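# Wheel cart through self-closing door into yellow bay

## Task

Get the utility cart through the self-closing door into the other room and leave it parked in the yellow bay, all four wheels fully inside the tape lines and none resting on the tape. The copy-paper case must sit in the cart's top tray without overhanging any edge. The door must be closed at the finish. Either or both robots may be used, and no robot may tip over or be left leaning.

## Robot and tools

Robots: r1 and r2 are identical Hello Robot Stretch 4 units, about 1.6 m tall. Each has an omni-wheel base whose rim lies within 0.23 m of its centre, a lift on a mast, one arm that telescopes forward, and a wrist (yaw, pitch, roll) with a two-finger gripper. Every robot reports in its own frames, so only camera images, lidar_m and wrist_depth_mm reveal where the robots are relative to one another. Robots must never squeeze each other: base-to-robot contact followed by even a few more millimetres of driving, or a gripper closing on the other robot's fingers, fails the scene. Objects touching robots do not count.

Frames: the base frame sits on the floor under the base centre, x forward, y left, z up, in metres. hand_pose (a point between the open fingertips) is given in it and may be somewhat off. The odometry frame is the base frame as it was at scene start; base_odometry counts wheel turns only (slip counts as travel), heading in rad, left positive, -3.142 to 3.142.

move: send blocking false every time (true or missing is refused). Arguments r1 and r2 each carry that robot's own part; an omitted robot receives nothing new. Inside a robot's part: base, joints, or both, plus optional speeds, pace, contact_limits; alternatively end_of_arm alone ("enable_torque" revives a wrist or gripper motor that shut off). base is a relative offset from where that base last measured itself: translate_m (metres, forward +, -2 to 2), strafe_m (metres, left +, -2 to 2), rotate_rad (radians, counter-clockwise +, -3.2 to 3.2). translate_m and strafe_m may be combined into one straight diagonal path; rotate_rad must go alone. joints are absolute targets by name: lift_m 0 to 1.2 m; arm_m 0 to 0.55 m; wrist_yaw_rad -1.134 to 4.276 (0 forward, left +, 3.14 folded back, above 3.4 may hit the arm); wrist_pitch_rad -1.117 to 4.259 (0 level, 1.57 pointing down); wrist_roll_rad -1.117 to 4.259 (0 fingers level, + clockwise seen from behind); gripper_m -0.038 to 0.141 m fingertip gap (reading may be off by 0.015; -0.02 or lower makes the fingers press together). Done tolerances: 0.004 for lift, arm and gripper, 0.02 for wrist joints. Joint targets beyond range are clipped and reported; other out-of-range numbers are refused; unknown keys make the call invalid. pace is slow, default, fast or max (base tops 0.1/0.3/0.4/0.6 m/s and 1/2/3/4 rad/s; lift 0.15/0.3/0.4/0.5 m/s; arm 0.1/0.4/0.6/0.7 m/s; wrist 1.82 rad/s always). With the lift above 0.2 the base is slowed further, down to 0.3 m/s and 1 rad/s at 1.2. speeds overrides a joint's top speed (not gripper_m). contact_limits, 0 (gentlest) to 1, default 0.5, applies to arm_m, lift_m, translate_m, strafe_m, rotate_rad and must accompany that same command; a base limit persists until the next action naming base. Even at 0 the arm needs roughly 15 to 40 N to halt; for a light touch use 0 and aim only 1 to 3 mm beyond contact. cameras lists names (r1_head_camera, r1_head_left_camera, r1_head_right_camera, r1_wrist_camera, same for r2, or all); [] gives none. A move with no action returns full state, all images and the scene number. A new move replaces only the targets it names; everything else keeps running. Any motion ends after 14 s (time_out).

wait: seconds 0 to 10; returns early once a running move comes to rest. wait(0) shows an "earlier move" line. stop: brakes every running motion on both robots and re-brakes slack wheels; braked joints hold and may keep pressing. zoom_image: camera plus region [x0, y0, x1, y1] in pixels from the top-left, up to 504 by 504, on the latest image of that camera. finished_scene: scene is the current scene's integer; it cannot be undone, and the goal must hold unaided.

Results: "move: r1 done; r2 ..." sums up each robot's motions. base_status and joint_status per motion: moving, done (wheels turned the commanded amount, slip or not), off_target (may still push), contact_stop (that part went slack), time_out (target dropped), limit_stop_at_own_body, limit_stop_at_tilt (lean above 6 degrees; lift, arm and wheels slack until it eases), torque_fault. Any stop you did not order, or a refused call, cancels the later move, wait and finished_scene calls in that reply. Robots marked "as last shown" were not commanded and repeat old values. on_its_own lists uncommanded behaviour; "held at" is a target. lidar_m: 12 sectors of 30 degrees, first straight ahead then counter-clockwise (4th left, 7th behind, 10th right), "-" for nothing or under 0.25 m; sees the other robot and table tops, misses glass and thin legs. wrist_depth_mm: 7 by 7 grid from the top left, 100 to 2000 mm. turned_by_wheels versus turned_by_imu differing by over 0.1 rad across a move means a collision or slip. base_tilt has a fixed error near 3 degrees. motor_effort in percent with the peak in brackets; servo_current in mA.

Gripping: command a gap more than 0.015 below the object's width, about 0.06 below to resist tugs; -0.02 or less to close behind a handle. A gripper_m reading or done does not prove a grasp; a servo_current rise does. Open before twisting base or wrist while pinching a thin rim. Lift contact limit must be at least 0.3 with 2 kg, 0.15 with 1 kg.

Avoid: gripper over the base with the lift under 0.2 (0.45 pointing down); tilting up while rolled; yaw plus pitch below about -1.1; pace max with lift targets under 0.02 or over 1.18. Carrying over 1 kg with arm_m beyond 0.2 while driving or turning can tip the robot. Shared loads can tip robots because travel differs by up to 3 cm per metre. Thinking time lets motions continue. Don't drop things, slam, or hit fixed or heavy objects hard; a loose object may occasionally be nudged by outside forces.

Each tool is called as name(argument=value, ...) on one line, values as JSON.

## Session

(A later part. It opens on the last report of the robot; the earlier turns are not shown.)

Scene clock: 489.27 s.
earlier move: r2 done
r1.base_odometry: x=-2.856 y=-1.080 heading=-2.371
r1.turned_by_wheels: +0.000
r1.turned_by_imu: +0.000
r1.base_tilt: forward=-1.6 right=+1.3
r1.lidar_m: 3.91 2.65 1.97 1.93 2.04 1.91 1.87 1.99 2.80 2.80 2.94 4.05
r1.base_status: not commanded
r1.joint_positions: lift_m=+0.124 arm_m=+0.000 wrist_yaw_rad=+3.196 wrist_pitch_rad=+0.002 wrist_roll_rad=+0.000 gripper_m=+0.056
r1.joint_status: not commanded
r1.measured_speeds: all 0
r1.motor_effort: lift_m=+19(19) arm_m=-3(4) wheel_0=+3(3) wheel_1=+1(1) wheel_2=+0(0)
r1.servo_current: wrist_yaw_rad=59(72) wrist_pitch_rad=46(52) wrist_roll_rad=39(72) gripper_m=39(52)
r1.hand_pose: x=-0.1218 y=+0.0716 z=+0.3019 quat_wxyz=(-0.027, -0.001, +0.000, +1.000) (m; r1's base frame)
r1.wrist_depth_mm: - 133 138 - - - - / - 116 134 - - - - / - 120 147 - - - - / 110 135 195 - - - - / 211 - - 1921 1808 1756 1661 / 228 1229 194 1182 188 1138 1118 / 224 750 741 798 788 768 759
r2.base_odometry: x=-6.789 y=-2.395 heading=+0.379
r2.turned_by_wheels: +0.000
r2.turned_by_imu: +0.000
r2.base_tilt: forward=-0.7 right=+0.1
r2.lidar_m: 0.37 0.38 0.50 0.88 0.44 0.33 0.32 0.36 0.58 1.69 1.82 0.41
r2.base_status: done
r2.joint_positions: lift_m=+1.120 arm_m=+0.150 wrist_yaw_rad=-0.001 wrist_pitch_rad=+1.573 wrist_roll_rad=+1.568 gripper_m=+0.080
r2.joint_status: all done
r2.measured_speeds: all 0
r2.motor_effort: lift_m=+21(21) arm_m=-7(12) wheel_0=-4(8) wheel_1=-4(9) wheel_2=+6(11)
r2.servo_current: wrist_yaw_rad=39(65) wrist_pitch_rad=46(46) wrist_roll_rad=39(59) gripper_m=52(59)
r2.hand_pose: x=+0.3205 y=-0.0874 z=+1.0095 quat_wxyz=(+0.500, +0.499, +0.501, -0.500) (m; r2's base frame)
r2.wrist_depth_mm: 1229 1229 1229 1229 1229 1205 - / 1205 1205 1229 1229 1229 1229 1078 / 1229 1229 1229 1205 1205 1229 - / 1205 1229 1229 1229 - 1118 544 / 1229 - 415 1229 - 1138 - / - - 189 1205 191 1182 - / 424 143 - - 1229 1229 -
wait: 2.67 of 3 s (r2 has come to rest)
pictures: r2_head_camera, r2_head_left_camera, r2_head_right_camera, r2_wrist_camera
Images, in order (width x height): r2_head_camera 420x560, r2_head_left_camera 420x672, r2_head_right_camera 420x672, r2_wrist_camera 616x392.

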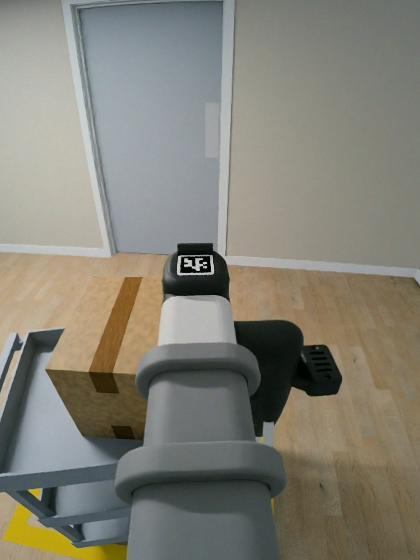

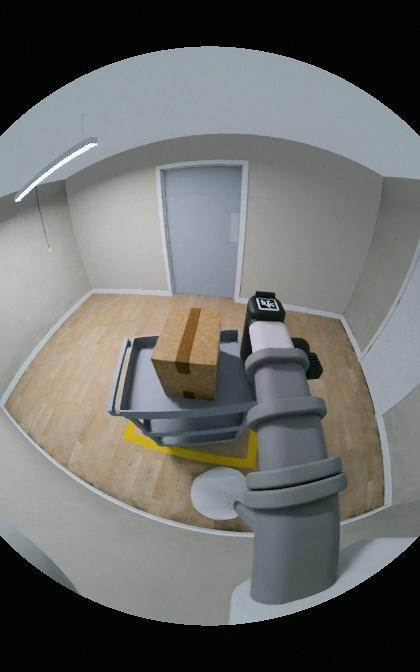

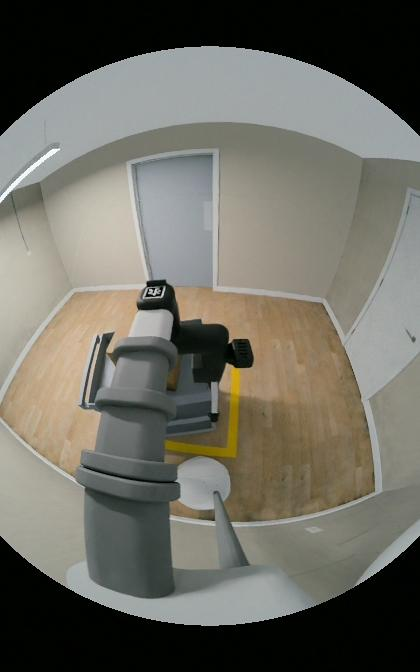

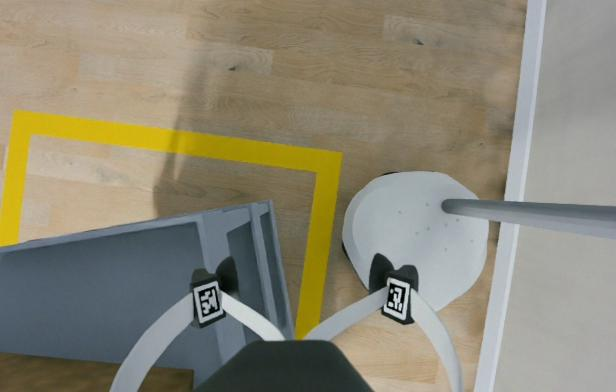

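move(blocking=false, r2={"base":{"strafe_m":0.25},"joints":{"arm_m":0.0,"lift_m":1.19,"wrist_pitch_rad":0.0},"pace":"slow"})

wait(seconds=3.5, cameras=["r2_wrist_camera","r2_head_right_camera","r2_head_left_camera","r2_head_camera"])

Scene clock: 512.70 s.
move: r2 moving
r1: as last shown
r1.lidar_m: 3.92 2.69 1.99 1.94 2.03 1.92 1.85 1.96 2.78 2.81 2.94 4.02
r1.motor_effort: lift_m=+19(19) arm_m=-4(4) wheel_0=+3(3) wheel_1=+1(1) wheel_2=+0(0)
r1.servo_current: wrist_yaw_rad=33(65) wrist_pitch_rad=39(46) wrist_roll_rad=52(59) gripper_m=46(46)
r1.wrist_depth_mm: - 134 138 - - - - / - 116 134 - - - - / - 120 147 - - - - / 110 135 195 - - - - / 211 - - 1983 1808 1808 1708 / 229 1229 194 1229 187 1098 1098 / 224 750 759 788 778 768 768
r2.base_odometry: x=-6.794 y=-2.382 heading=+0.379
r2.turned_by_wheels: +0.000
r2.turned_by_imu: +0.001
r2.base_tilt: forward=-0.7 right=+0.1
r2.lidar_m: 0.37 0.38 0.48 0.84 0.43 0.32 0.31 0.34 0.58 1.70 1.84 0.40
r2.base_status: strafe_m moving
r2.joint_positions: lift_m=+1.145 arm_m=+0.138 wrist_yaw_rad=-0.001 wrist_pitch_rad=+1.168 wrist_roll_rad=+1.568 gripper_m=+0.080
r2.joint_status: lift_m moving; arm_m moving; wrist_pitch_rad moving
r2.measured_speeds: translate_m=+0.000 strafe_m=+0.055 rotate_rad=+0.001 lift_m=+0.097 arm_m=-0.049 wrist_yaw_rad=+0.000 wrist_pitch_rad=-1.707 wrist_roll_rad=+0.000
r2.motor_effort: lift_m=+22(25) arm_m=-8(11) wheel_0=-10(10) wheel_1=+8(9) wheel_2=+0(6)
r2.servo_current: wrist_yaw_rad=39(52) wrist_pitch_rad=124(150) wrist_roll_rad=52(59) gripper_m=46(52)
r2.hand_pose: x=+0.4215 y=-0.0875 z=+1.0580 quat_wxyz=(+0.591, +0.589, +0.390, -0.389) (m; r2's base frame)
r2.wrist_depth_mm: 1808 1618 1430 1336 1229 1118 1042 / 1808 1661 1430 1308 1229 1118 1060 / 1921 1576 1499 1366 1229 1118 1060 / 1921 1618 1397 1308 1205 1118 - / 1808 621 - - 449 1118 - / 1863 585 190 - 187 1118 - / 407 392 415 - - 1138 1060
pictures: none

Scene clock: 515.83 s.
earlier move: r2 done
r1.base_odometry: x=-2.856 y=-1.080 heading=-2.371
r1.turned_by_wheels: +0.000
r1.turned_by_imu: +0.000
r1.base_tilt: forward=-1.6 right=+1.3
r1.lidar_m: 3.90 2.70 2.01 1.93 2.04 1.91 1.84 1.99 2.75 2.80 2.92 4.05
r1.base_status: not commanded
r1.joint_positions: lift_m=+0.124 arm_m=+0.000 wrist_yaw_rad=+3.196 wrist_pitch_rad=+0.002 wrist_roll_rad=+0.000 gripper_m=+0.056
r1.joint_status: not commanded
r1.measured_speeds: all 0
r1.motor_effort: lift_m=+19(19) arm_m=-4(4) wheel_0=+2(3) wheel_1=+1(1) wheel_2=+0(0)
r1.servo_current: wrist_yaw_rad=65(65) wrist_pitch_rad=46(52) wrist_roll_rad=52(65) gripper_m=33(46)
r1.hand_pose: x=-0.1218 y=+0.0716 z=+0.3019 quat_wxyz=(-0.027, -0.001, +0.000, +1.000) (m; r1's base frame)
r1.wrist_depth_mm: - 134 138 - - - - / - 116 134 - - - - / - 120 147 - - - - / 110 135 195 - - - - / 211 - - 1921 1863 1808 1661 / 226 1205 194 1205 187 1138 1098 / 224 768 750 788 778 750 750
r2.base_odometry: x=-6.881 y=-2.163 heading=+0.379
r2.turned_by_wheels: +0.000
r2.turned_by_imu: +0.000
r2.base_tilt: forward=-0.6 right=+0.1
r2.lidar_m: 0.33 0.34 2.84 0.75 0.39 0.29 0.28 0.33 0.54 1.93 2.11 0.39
r2.base_status: done
r2.joint_positions: lift_m=+1.190 arm_m=+0.000 wrist_yaw_rad=-0.001 wrist_pitch_rad=+0.008 wrist_roll_rad=+1.568 gripper_m=+0.080
r2.joint_status: all done
r2.measured_speeds: all 0
r2.motor_effort: lift_m=+21(25) arm_m=-7(12) wheel_0=-1(10) wheel_1=+4(9) wheel_2=+0(6)
r2.servo_current: wrist_yaw_rad=46(59) wrist_pitch_rad=52(150) wrist_roll_rad=52(65) gripper_m=52(59)
r2.hand_pose: x=+0.4594 y=-0.0877 z=+1.3655 quat_wxyz=(+0.708, +0.706, +0.003, -0.003) (m; r2's base frame)
r2.wrist_depth_mm: - - - - - - 1808 / - - - - - - 1921 / - - - - - - 1808 / - - - - - - 399 / - - - - - - 421 / - - 193 - 192 - 424 / - - - - - - 1921
wait: 3.13 of 3.5 s (r2 has come to rest)
pictures: r2_head_camera, r2_head_left_camera, r2_head_right_camera, r2_wrist_camera
Images, in order (width x height): r2_head_camera 420x560, r2_head_left_camera 420x672, r2_head_right_camera 420x672, r2_wrist_camera 616x392.

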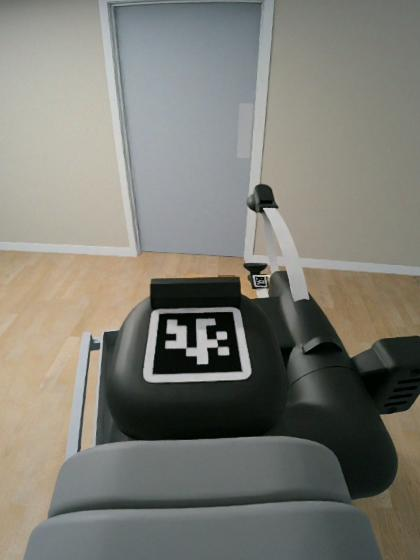

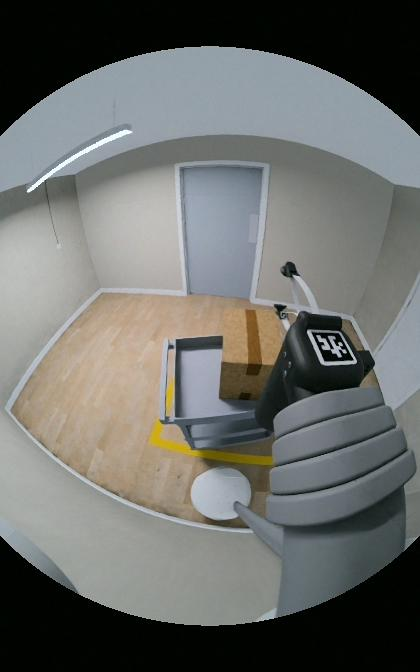

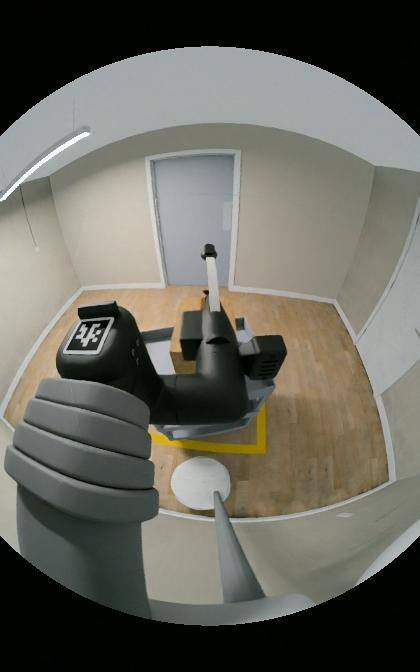

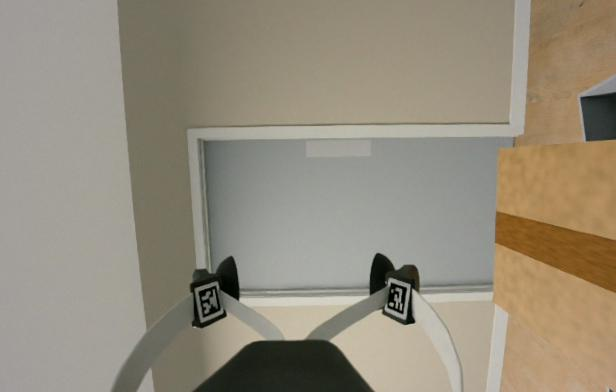

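move(blocking=false, r2={"base":{"translate_m":0.28},"pace":"slow","contact_limits":{"translate_m":0.75}})

wait(seconds=5, cameras=["r2_head_right_camera","r2_head_left_camera"])

Scene clock: 520.10 s.
move: r2 moving
r1: as last shown
r1.base_tilt: forward=-1.6 right=+1.2
r1.lidar_m: 3.91 2.68 2.00 1.91 2.03 1.92 1.85 2.00 2.77 2.78 2.93 4.02
r1.motor_effort: lift_m=+19(19) arm_m=-4(4) wheel_0=+3(3) wheel_1=+1(1) wheel_2=+0(0)
r1.servo_current: wrist_yaw_rad=39(72) wrist_pitch_rad=39(46) wrist_roll_rad=52(52) gripper_m=39(52)
r1.wrist_depth_mm: - 134 138 - - - - / - 116 134 - - - - / - 120 147 - - - - / 110 135 195 - - - - / 211 - - 1921 1863 1756 1708 / 227 1229 195 1205 187 1138 1118 / 224 759 741 788 778 768 750
r2.base_odometry: x=-6.870 y=-2.158 heading=+0.379
r2.turned_by_wheels: +0.000
r2.turned_by_imu: +0.001
r2.base_tilt: forward=-0.7 right=+0.0
r2.lidar_m: 0.31 0.34 2.84 0.82 0.37 0.30 0.29 0.33 0.52 1.94 2.11 0.37
r2.base_status: translate_m moving
r2.joint_positions: lift_m=+1.190 arm_m=+0.000 wrist_yaw_rad=-0.001 wrist_pitch_rad=+0.008 wrist_roll_rad=+1.568 gripper_m=+0.080
r2.joint_status: not commanded
r2.measured_speeds: translate_m=+0.049 strafe_m=+0.000 rotate_rad=-0.001 lift_m=+0.000 arm_m=+0.000 wrist_yaw_rad=+0.000 wrist_pitch_rad=+0.000 wrist_roll_rad=+0.000
r2.motor_effort: lift_m=+21(22) arm_m=-7(8) wheel_0=+6(9) wheel_1=+7(7) wheel_2=-9(10)
r2.servo_current: wrist_yaw_rad=46(52) wrist_pitch_rad=46(52) wrist_roll_rad=39(59) gripper_m=46(59)
r2.contact_limits: translate_m 0.75
r2.hand_pose: x=+0.4594 y=-0.0877 z=+1.3655 quat_wxyz=(+0.708, +0.706, +0.003, -0.003) (m; r2's base frame)
r2.wrist_depth_mm: - - - - - - 1863 / - - - - - - 1863 / - - - - - - 1756 / - - - - - - 399 / - - - - - - 424 / - - 193 - 191 - 421 / - - - - - - 1921
pictures: none

Scene clock: 523.67 s.
earlier move: r2 done
r1.base_odometry: x=-2.856 y=-1.080 heading=-2.371
r1.turned_by_wheels: +0.000
r1.turned_by_imu: +0.000
r1.base_tilt: forward=-1.6 right=+1.2
r1.lidar_m: 3.91 2.67 1.98 1.93 2.03 1.90 1.85 1.99 2.80 2.80 2.94 4.06
r1.base_status: not commanded
r1.joint_positions: lift_m=+0.124 arm_m=+0.000 wrist_yaw_rad=+3.196 wrist_pitch_rad=+0.002 wrist_roll_rad=+0.000 gripper_m=+0.056
r1.joint_status: not commanded
r1.measured_speeds: all 0
r1.motor_effort: lift_m=+19(19) arm_m=-4(4) wheel_0=+3(3) wheel_1=+1(1) wheel_2=+0(0)
r1.servo_current: wrist_yaw_rad=52(72) wrist_pitch_rad=39(52) wrist_roll_rad=59(65) gripper_m=46(52)
r1.hand_pose: x=-0.1218 y=+0.0716 z=+0.3019 quat_wxyz=(-0.027, -0.001, +0.000, +1.000) (m; r1's base frame)
r1.wrist_depth_mm: - 134 138 - - - - / - 116 134 - - - - / - 120 147 - - - - / 109 135 195 - - - - / 211 - - 1921 1863 1756 1661 / 227 1205 194 1205 187 1118 1098 / 224 750 750 788 768 759 750
r2.base_odometry: x=-6.622 y=-2.059 heading=+0.379
r2.turned_by_wheels: +0.000
r2.turned_by_imu: +0.000
r2.base_tilt: forward=-0.7 right=+0.0
r2.lidar_m: 0.25 0.25 0.36 1.47 0.74 0.58 0.56 0.63 0.95 1.98 0.27 0.25
r2.base_status: done
r2.joint_positions: lift_m=+1.190 arm_m=+0.000 wrist_yaw_rad=-0.001 wrist_pitch_rad=+0.008 wrist_roll_rad=+1.568 gripper_m=+0.080
r2.joint_status: not commanded
r2.measured_speeds: all 0
r2.motor_effort: lift_m=+21(22) arm_m=-7(8) wheel_0=+3(16) wheel_1=+4(11) wheel_2=-8(16)
r2.servo_current: wrist_yaw_rad=39(59) wrist_pitch_rad=52(59) wrist_roll_rad=52(59) gripper_m=46(59)
r2.contact_limits: translate_m 0.75
r2.hand_pose: x=+0.4594 y=-0.0877 z=+1.3655 quat_wxyz=(+0.708, +0.706, +0.003, -0.003) (m; r2's base frame)
r2.wrist_depth_mm: - - - - - - 1708 / - - - - - - 1863 / - - - - - - 1863 / - - - - - - - / - - - - - - 1863 / - - 194 - 192 - 1921 / - - - - - - 1808
wait: 3.57 of 5 s (r2 has come to rest)
pictures: r2_head_left_camera, r2_head_right_camera
Images, in order (width x height): r2_head_left_camera 420x672, r2_head_right_camera 420x672.

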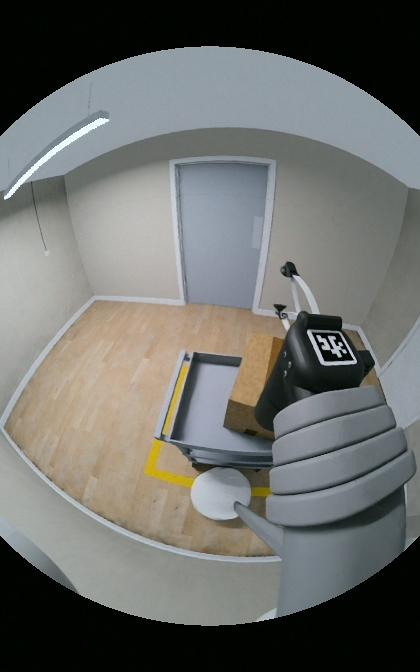

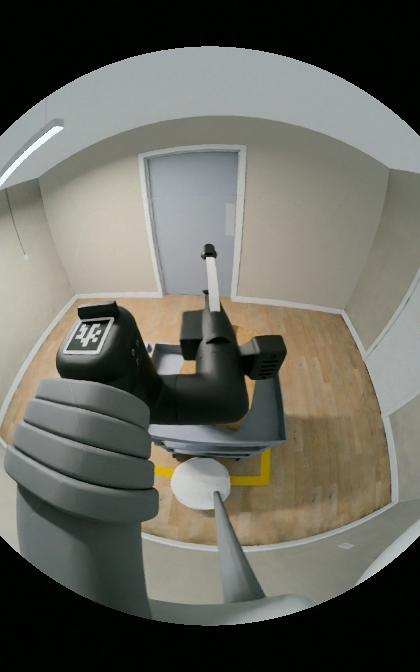

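move(blocking=false, r2={"base":{"translate_m":-0.26}})

wait(seconds=3)

move(blocking=false, r2={"base":{"strafe_m":-0.35},"joints":{"wrist_pitch_rad":1.57}})

wait(seconds=3, cameras=["r2_wrist_camera","r2_head_right_camera","r2_head_left_camera","r2_head_camera"])

Scene clock: 529.03 s.
move: r2 moving
r1: as last shown
r1.base_tilt: forward=-1.5 right=+1.3
r1.lidar_m: 3.91 2.68 1.99 1.93 2.02 1.90 1.85 1.97 2.78 2.78 2.96 4.01
r1.motor_effort: lift_m=+19(19) arm_m=-4(4) wheel_0=+2(3) wheel_1=+1(1) wheel_2=+0(0)
r1.servo_current: wrist_yaw_rad=52(65) wrist_pitch_rad=46(46) wrist_roll_rad=59(59) gripper_m=33(46)
r1.wrist_depth_mm: - 134 138 - - - - / - 116 134 - - - - / - 120 148 - - - - / 110 135 195 - - - - / 211 - - 1983 1863 1708 1661 / 227 1205 193 1205 188 1138 1098 / 224 750 768 778 768 768 768
r2.base_odometry: x=-6.650 y=-2.071 heading=+0.379
r2.turned_by_wheels: +0.000
r2.turned_by_imu: +0.000
r2.base_tilt: forward=-0.7 right=+0.0
r2.lidar_m: 0.25 0.25 0.38 1.38 0.68 0.54 0.53 0.61 0.94 1.95 0.30 0.25
r2.base_status: translate_m moving
r2.joint_positions: lift_m=+1.190 arm_m=+0.000 wrist_yaw_rad=-0.001 wrist_pitch_rad=+0.008 wrist_roll_rad=+1.568 gripper_m=+0.080
r2.joint_status: not commanded
r2.measured_speeds: translate_m=-0.121 strafe_m=-0.001 rotate_rad=-0.001 lift_m=+0.000 arm_m=+0.000 wrist_yaw_rad=+0.000 wrist_pitch_rad=+0.000 wrist_roll_rad=+0.000
r2.motor_effort: lift_m=+21(21) arm_m=-7(7) wheel_0=-5(10) wheel_1=-8(8) wheel_2=+11(12)
r2.servo_current: wrist_yaw_rad=39(59) wrist_pitch_rad=46(59) wrist_roll_rad=39(52) gripper_m=46(59)
r2.hand_pose: x=+0.4594 y=-0.0877 z=+1.3655 quat_wxyz=(+0.708, +0.706, +0.003, -0.003) (m; r2's base frame)
r2.wrist_depth_mm: - - - - - - 1863 / - - - - - - 1863 / - 1983 - - - - 1808 / - - - - - - - / - - - - - - - / - - 193 - 193 - 1863 / - - - - - - 1921
pictures: none

Scene clock: 530.87 s.
earlier move: r2 done
r1.base_odometry: x=-2.856 y=-1.080 heading=-2.371
r1.turned_by_wheels: +0.000
r1.turned_by_imu: +0.000
r1.base_tilt: forward=-1.6 right=+1.3
r1.lidar_m: 3.91 2.68 1.99 1.94 2.01 1.94 1.86 1.99 2.76 2.80 2.94 4.03
r1.base_status: not commanded
r1.joint_positions: lift_m=+0.124 arm_m=+0.000 wrist_yaw_rad=+3.196 wrist_pitch_rad=+0.002 wrist_roll_rad=+0.000 gripper_m=+0.056
r1.joint_status: not commanded
r1.measured_speeds: all 0
r1.motor_effort: lift_m=+19(19) arm_m=-3(4) wheel_0=+3(3) wheel_1=+1(1) wheel_2=+0(0)
r1.servo_current: wrist_yaw_rad=59(72) wrist_pitch_rad=46(46) wrist_roll_rad=39(72) gripper_m=39(46)
r1.hand_pose: x=-0.1218 y=+0.0716 z=+0.3019 quat_wxyz=(-0.027, -0.001, +0.000, +1.000) (m; r1's base frame)
r1.wrist_depth_mm: - 133 138 - - - - / - 116 134 - - - - / - 120 147 - - - - / 109 135 195 - - - - / 211 - - 1921 1863 1756 1708 / 225 1205 193 1205 187 1118 1098 / 223 750 759 788 788 759 759
r2.base_odometry: x=-6.863 y=-2.155 heading=+0.379
r2.turned_by_wheels: +0.000
r2.turned_by_imu: +0.000
r2.base_tilt: forward=-0.7 right=+0.1
r2.lidar_m: 0.44 0.48 2.83 0.83 0.38 0.27 0.29 0.34 0.57 1.94 2.07 0.45
r2.base_status: done
r2.joint_positions: lift_m=+1.190 arm_m=+0.000 wrist_yaw_rad=-0.001 wrist_pitch_rad=+0.008 wrist_roll_rad=+1.568 gripper_m=+0.080
r2.joint_status: not commanded
r2.measured_speeds: all 0
r2.motor_effort: lift_m=+21(21) arm_m=-6(7) wheel_0=-3(11) wheel_1=-5(9) wheel_2=+2(13)
r2.servo_current: wrist_yaw_rad=52(59) wrist_pitch_rad=52(59) wrist_roll_rad=33(59) gripper_m=52(59)
r2.hand_pose: x=+0.4594 y=-0.0877 z=+1.3655 quat_wxyz=(+0.708, +0.706, +0.003, -0.003) (m; r2's base frame)
r2.wrist_depth_mm: - - - - - - 1863 / - - - - - - 1808 / - - - - - 569 415 / - - - - - 574 418 / - - - - - - 418 / - - 193 - 192 - 418 / - - - - - - -
wait: 1.83 of 3 s (r2 has come to rest)
pictures: none

Scene clock: 531.37 s.
move: r2 moving
r1: as last shown
r1.lidar_m: 3.90 2.68 2.01 1.94 2.04 1.93 1.84 2.00 2.79 2.79 2.93 4.03
r1.motor_effort: lift_m=+19(19) arm_m=-4(4) wheel_0=+2(3) wheel_1=+1(1) wheel_2=+0(0)
r1.servo_current: wrist_yaw_rad=33(59) wrist_pitch_rad=39(46) wrist_roll_rad=65(65) gripper_m=46(46)
r1.wrist_depth_mm: - 134 138 - - - - / - 117 134 - - - - / - 120 148 - - - - / 110 134 195 - - - - / 211 - - 1921 1756 1756 1661 / 226 1205 193 1182 187 1138 1098 / 224 759 759 788 768 759 759
r2.base_odometry: x=-6.850 y=-2.189 heading=+0.378
r2.turned_by_wheels: +0.000
r2.turned_by_imu: +0.000
r2.base_tilt: forward=-0.6 right=+0.1
r2.lidar_m: 0.43 0.48 2.88 0.85 0.41 0.31 0.31 0.36 0.52 1.90 2.03 0.46
r2.base_status: strafe_m moving
r2.joint_positions: lift_m=+1.190 arm_m=+0.000 wrist_yaw_rad=-0.001 wrist_pitch_rad=+0.581 wrist_roll_rad=+1.568 gripper_m=+0.080
r2.joint_status: wrist_pitch_rad moving
r2.measured_speeds: translate_m=+0.000 strafe_m=-0.140 rotate_rad=-0.002 lift_m=+0.000 arm_m=+0.000 wrist_yaw_rad=+0.000 wrist_pitch_rad=+1.818 wrist_roll_rad=+0.000
r2.motor_effort: lift_m=+21(21) arm_m=-7(7) wheel_0=+7(11) wheel_1=-10(13) wheel_2=-1(2)
r2.servo_current: wrist_yaw_rad=39(52) wrist_pitch_rad=85(98) wrist_roll_rad=52(52) gripper_m=52(52)
r2.hand_pose: x=+0.4120 y=-0.0876 z=+1.2096 quat_wxyz=(+0.678, +0.677, +0.203, -0.203) (m; r2's base frame)
r2.wrist_depth_mm: - - - - 1756 1397 1078 / - - - - - - 442 / - - - 580 609 - 439 / - - - 484 421 504 455 / - - - 488 433 525 469 / - - 193 462 190 549 - / - - - - - - -
pictures: none

Scene clock: 533.37 s.
earlier move: r2 done
r1.base_odometry: x=-2.856 y=-1.080 heading=-2.371
r1.turned_by_wheels: +0.000
r1.turned_by_imu: +0.000
r1.base_tilt: forward=-1.6 right=+1.3
r1.lidar_m: 3.90 2.68 2.01 1.93 2.02 1.94 1.84 2.01 2.80 2.80 2.96 4.02
r1.base_status: not commanded
r1.joint_positions: lift_m=+0.124 arm_m=+0.000 wrist_yaw_rad=+3.196 wrist_pitch_rad=+0.002 wrist_roll_rad=+0.000 gripper_m=+0.056
r1.joint_status: not commanded
r1.measured_speeds: all 0
r1.motor_effort: lift_m=+19(19) arm_m=-4(4) wheel_0=+3(3) wheel_1=+1(1) wheel_2=+0(0)
r1.servo_current: wrist_yaw_rad=33(65) wrist_pitch_rad=46(52) wrist_roll_rad=52(65) gripper_m=39(46)
r1.hand_pose: x=-0.1218 y=+0.0716 z=+0.3019 quat_wxyz=(-0.027, -0.001, +0.000, +1.000) (m; r1's base frame)
r1.wrist_depth_mm: - 134 138 - - - - / - 117 134 - - - - / - 120 148 - - - - / 110 135 195 - - - - / 211 - - 1921 1808 1756 1708 / 227 1229 193 1182 187 1118 1098 / 224 750 759 788 778 759 750
r2.base_odometry: x=-6.734 y=-2.480 heading=+0.379
r2.turned_by_wheels: +0.000
r2.turned_by_imu: +0.000
r2.base_tilt: forward=-0.7 right=+0.1
r2.lidar_m: 0.41 0.44 0.68 0.97 0.44 0.35 0.35 0.40 0.64 1.60 1.71 2.46
r2.base_status: done
r2.joint_positions: lift_m=+1.190 arm_m=+0.000 wrist_yaw_rad=-0.001 wrist_pitch_rad=+1.567 wrist_roll_rad=+1.568 gripper_m=+0.080
r2.joint_status: all done
r2.measured_speeds: all 0
r2.motor_effort: lift_m=+21(21) arm_m=-7(7) wheel_0=+2(12) wheel_1=-2(13) wheel_2=+0(2)
r2.servo_current: wrist_yaw_rad=33(59) wrist_pitch_rad=39(98) wrist_roll_rad=52(65) gripper_m=52(59)
r2.hand_pose: x=+0.1722 y=-0.0874 z=+1.0795 quat_wxyz=(+0.501, +0.501, +0.499, -0.499) (m; r2's base frame)
r2.wrist_depth_mm: 1308 1336 1281 1281 1281 1281 - / 1308 1308 1281 1281 1308 1281 - / 1336 1281 1281 1308 1281 1281 - / 1281 1308 1308 1281 1281 1118 - / - - 1138 1308 - 1138 324 / - 473 192 1281 190 - - / - 449 1281 - 1336 - -
wait: 2.00 of 3 s (r2 has come to rest)
pictures: r2_head_camera, r2_head_left_camera, r2_head_right_camera, r2_wrist_camera
Images, in order (width x height): r2_head_camera 420x560, r2_head_left_camera 420x672, r2_head_right_camera 420x672, r2_wrist_camera 616x392.

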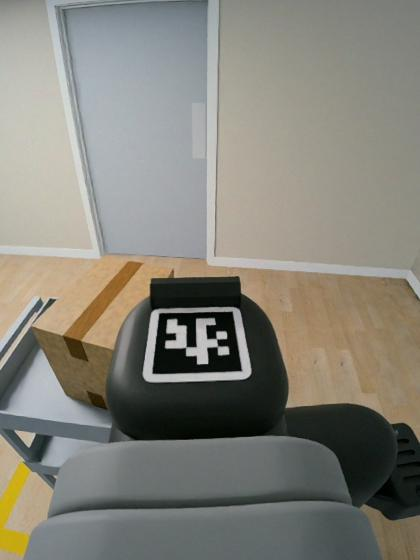

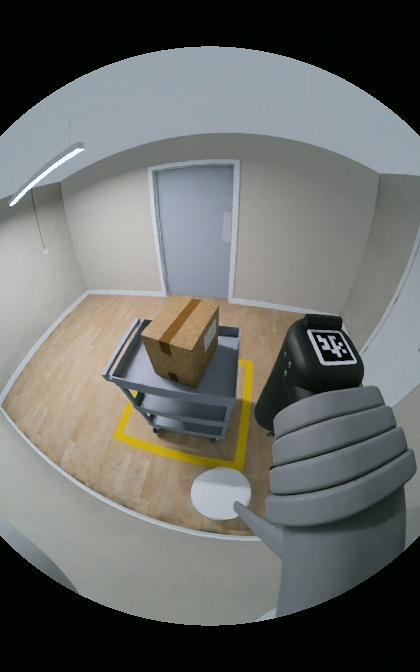

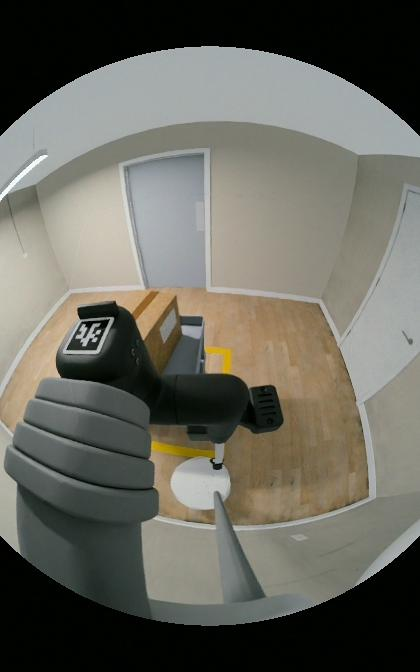

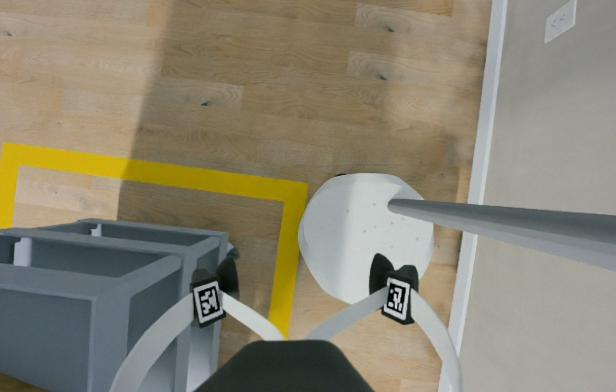

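zoom_image(camera="r2_head_left_camera", region=[90, 310, 270, 490])

zoom_image(camera="r2_wrist_camera", region=[0, 120, 320, 392])

Scaled by 2.800 from the camera's 420x672 image, which has a finer 600x960 frame.

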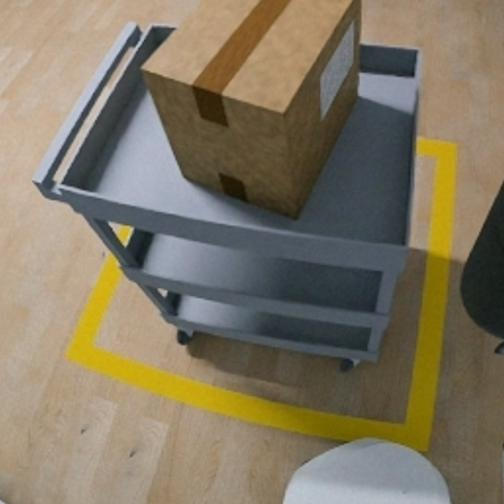

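Scaled by 1.575.

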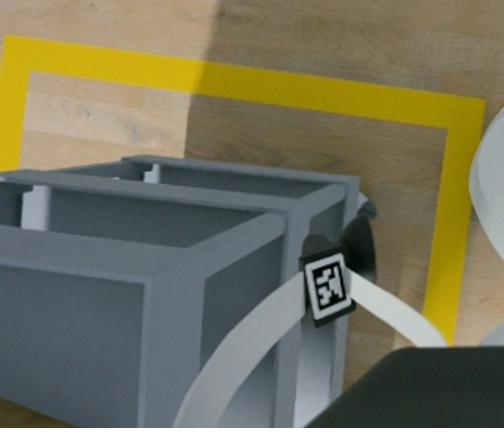

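finished_scene(scene=2)

The scene is finished: the task was done.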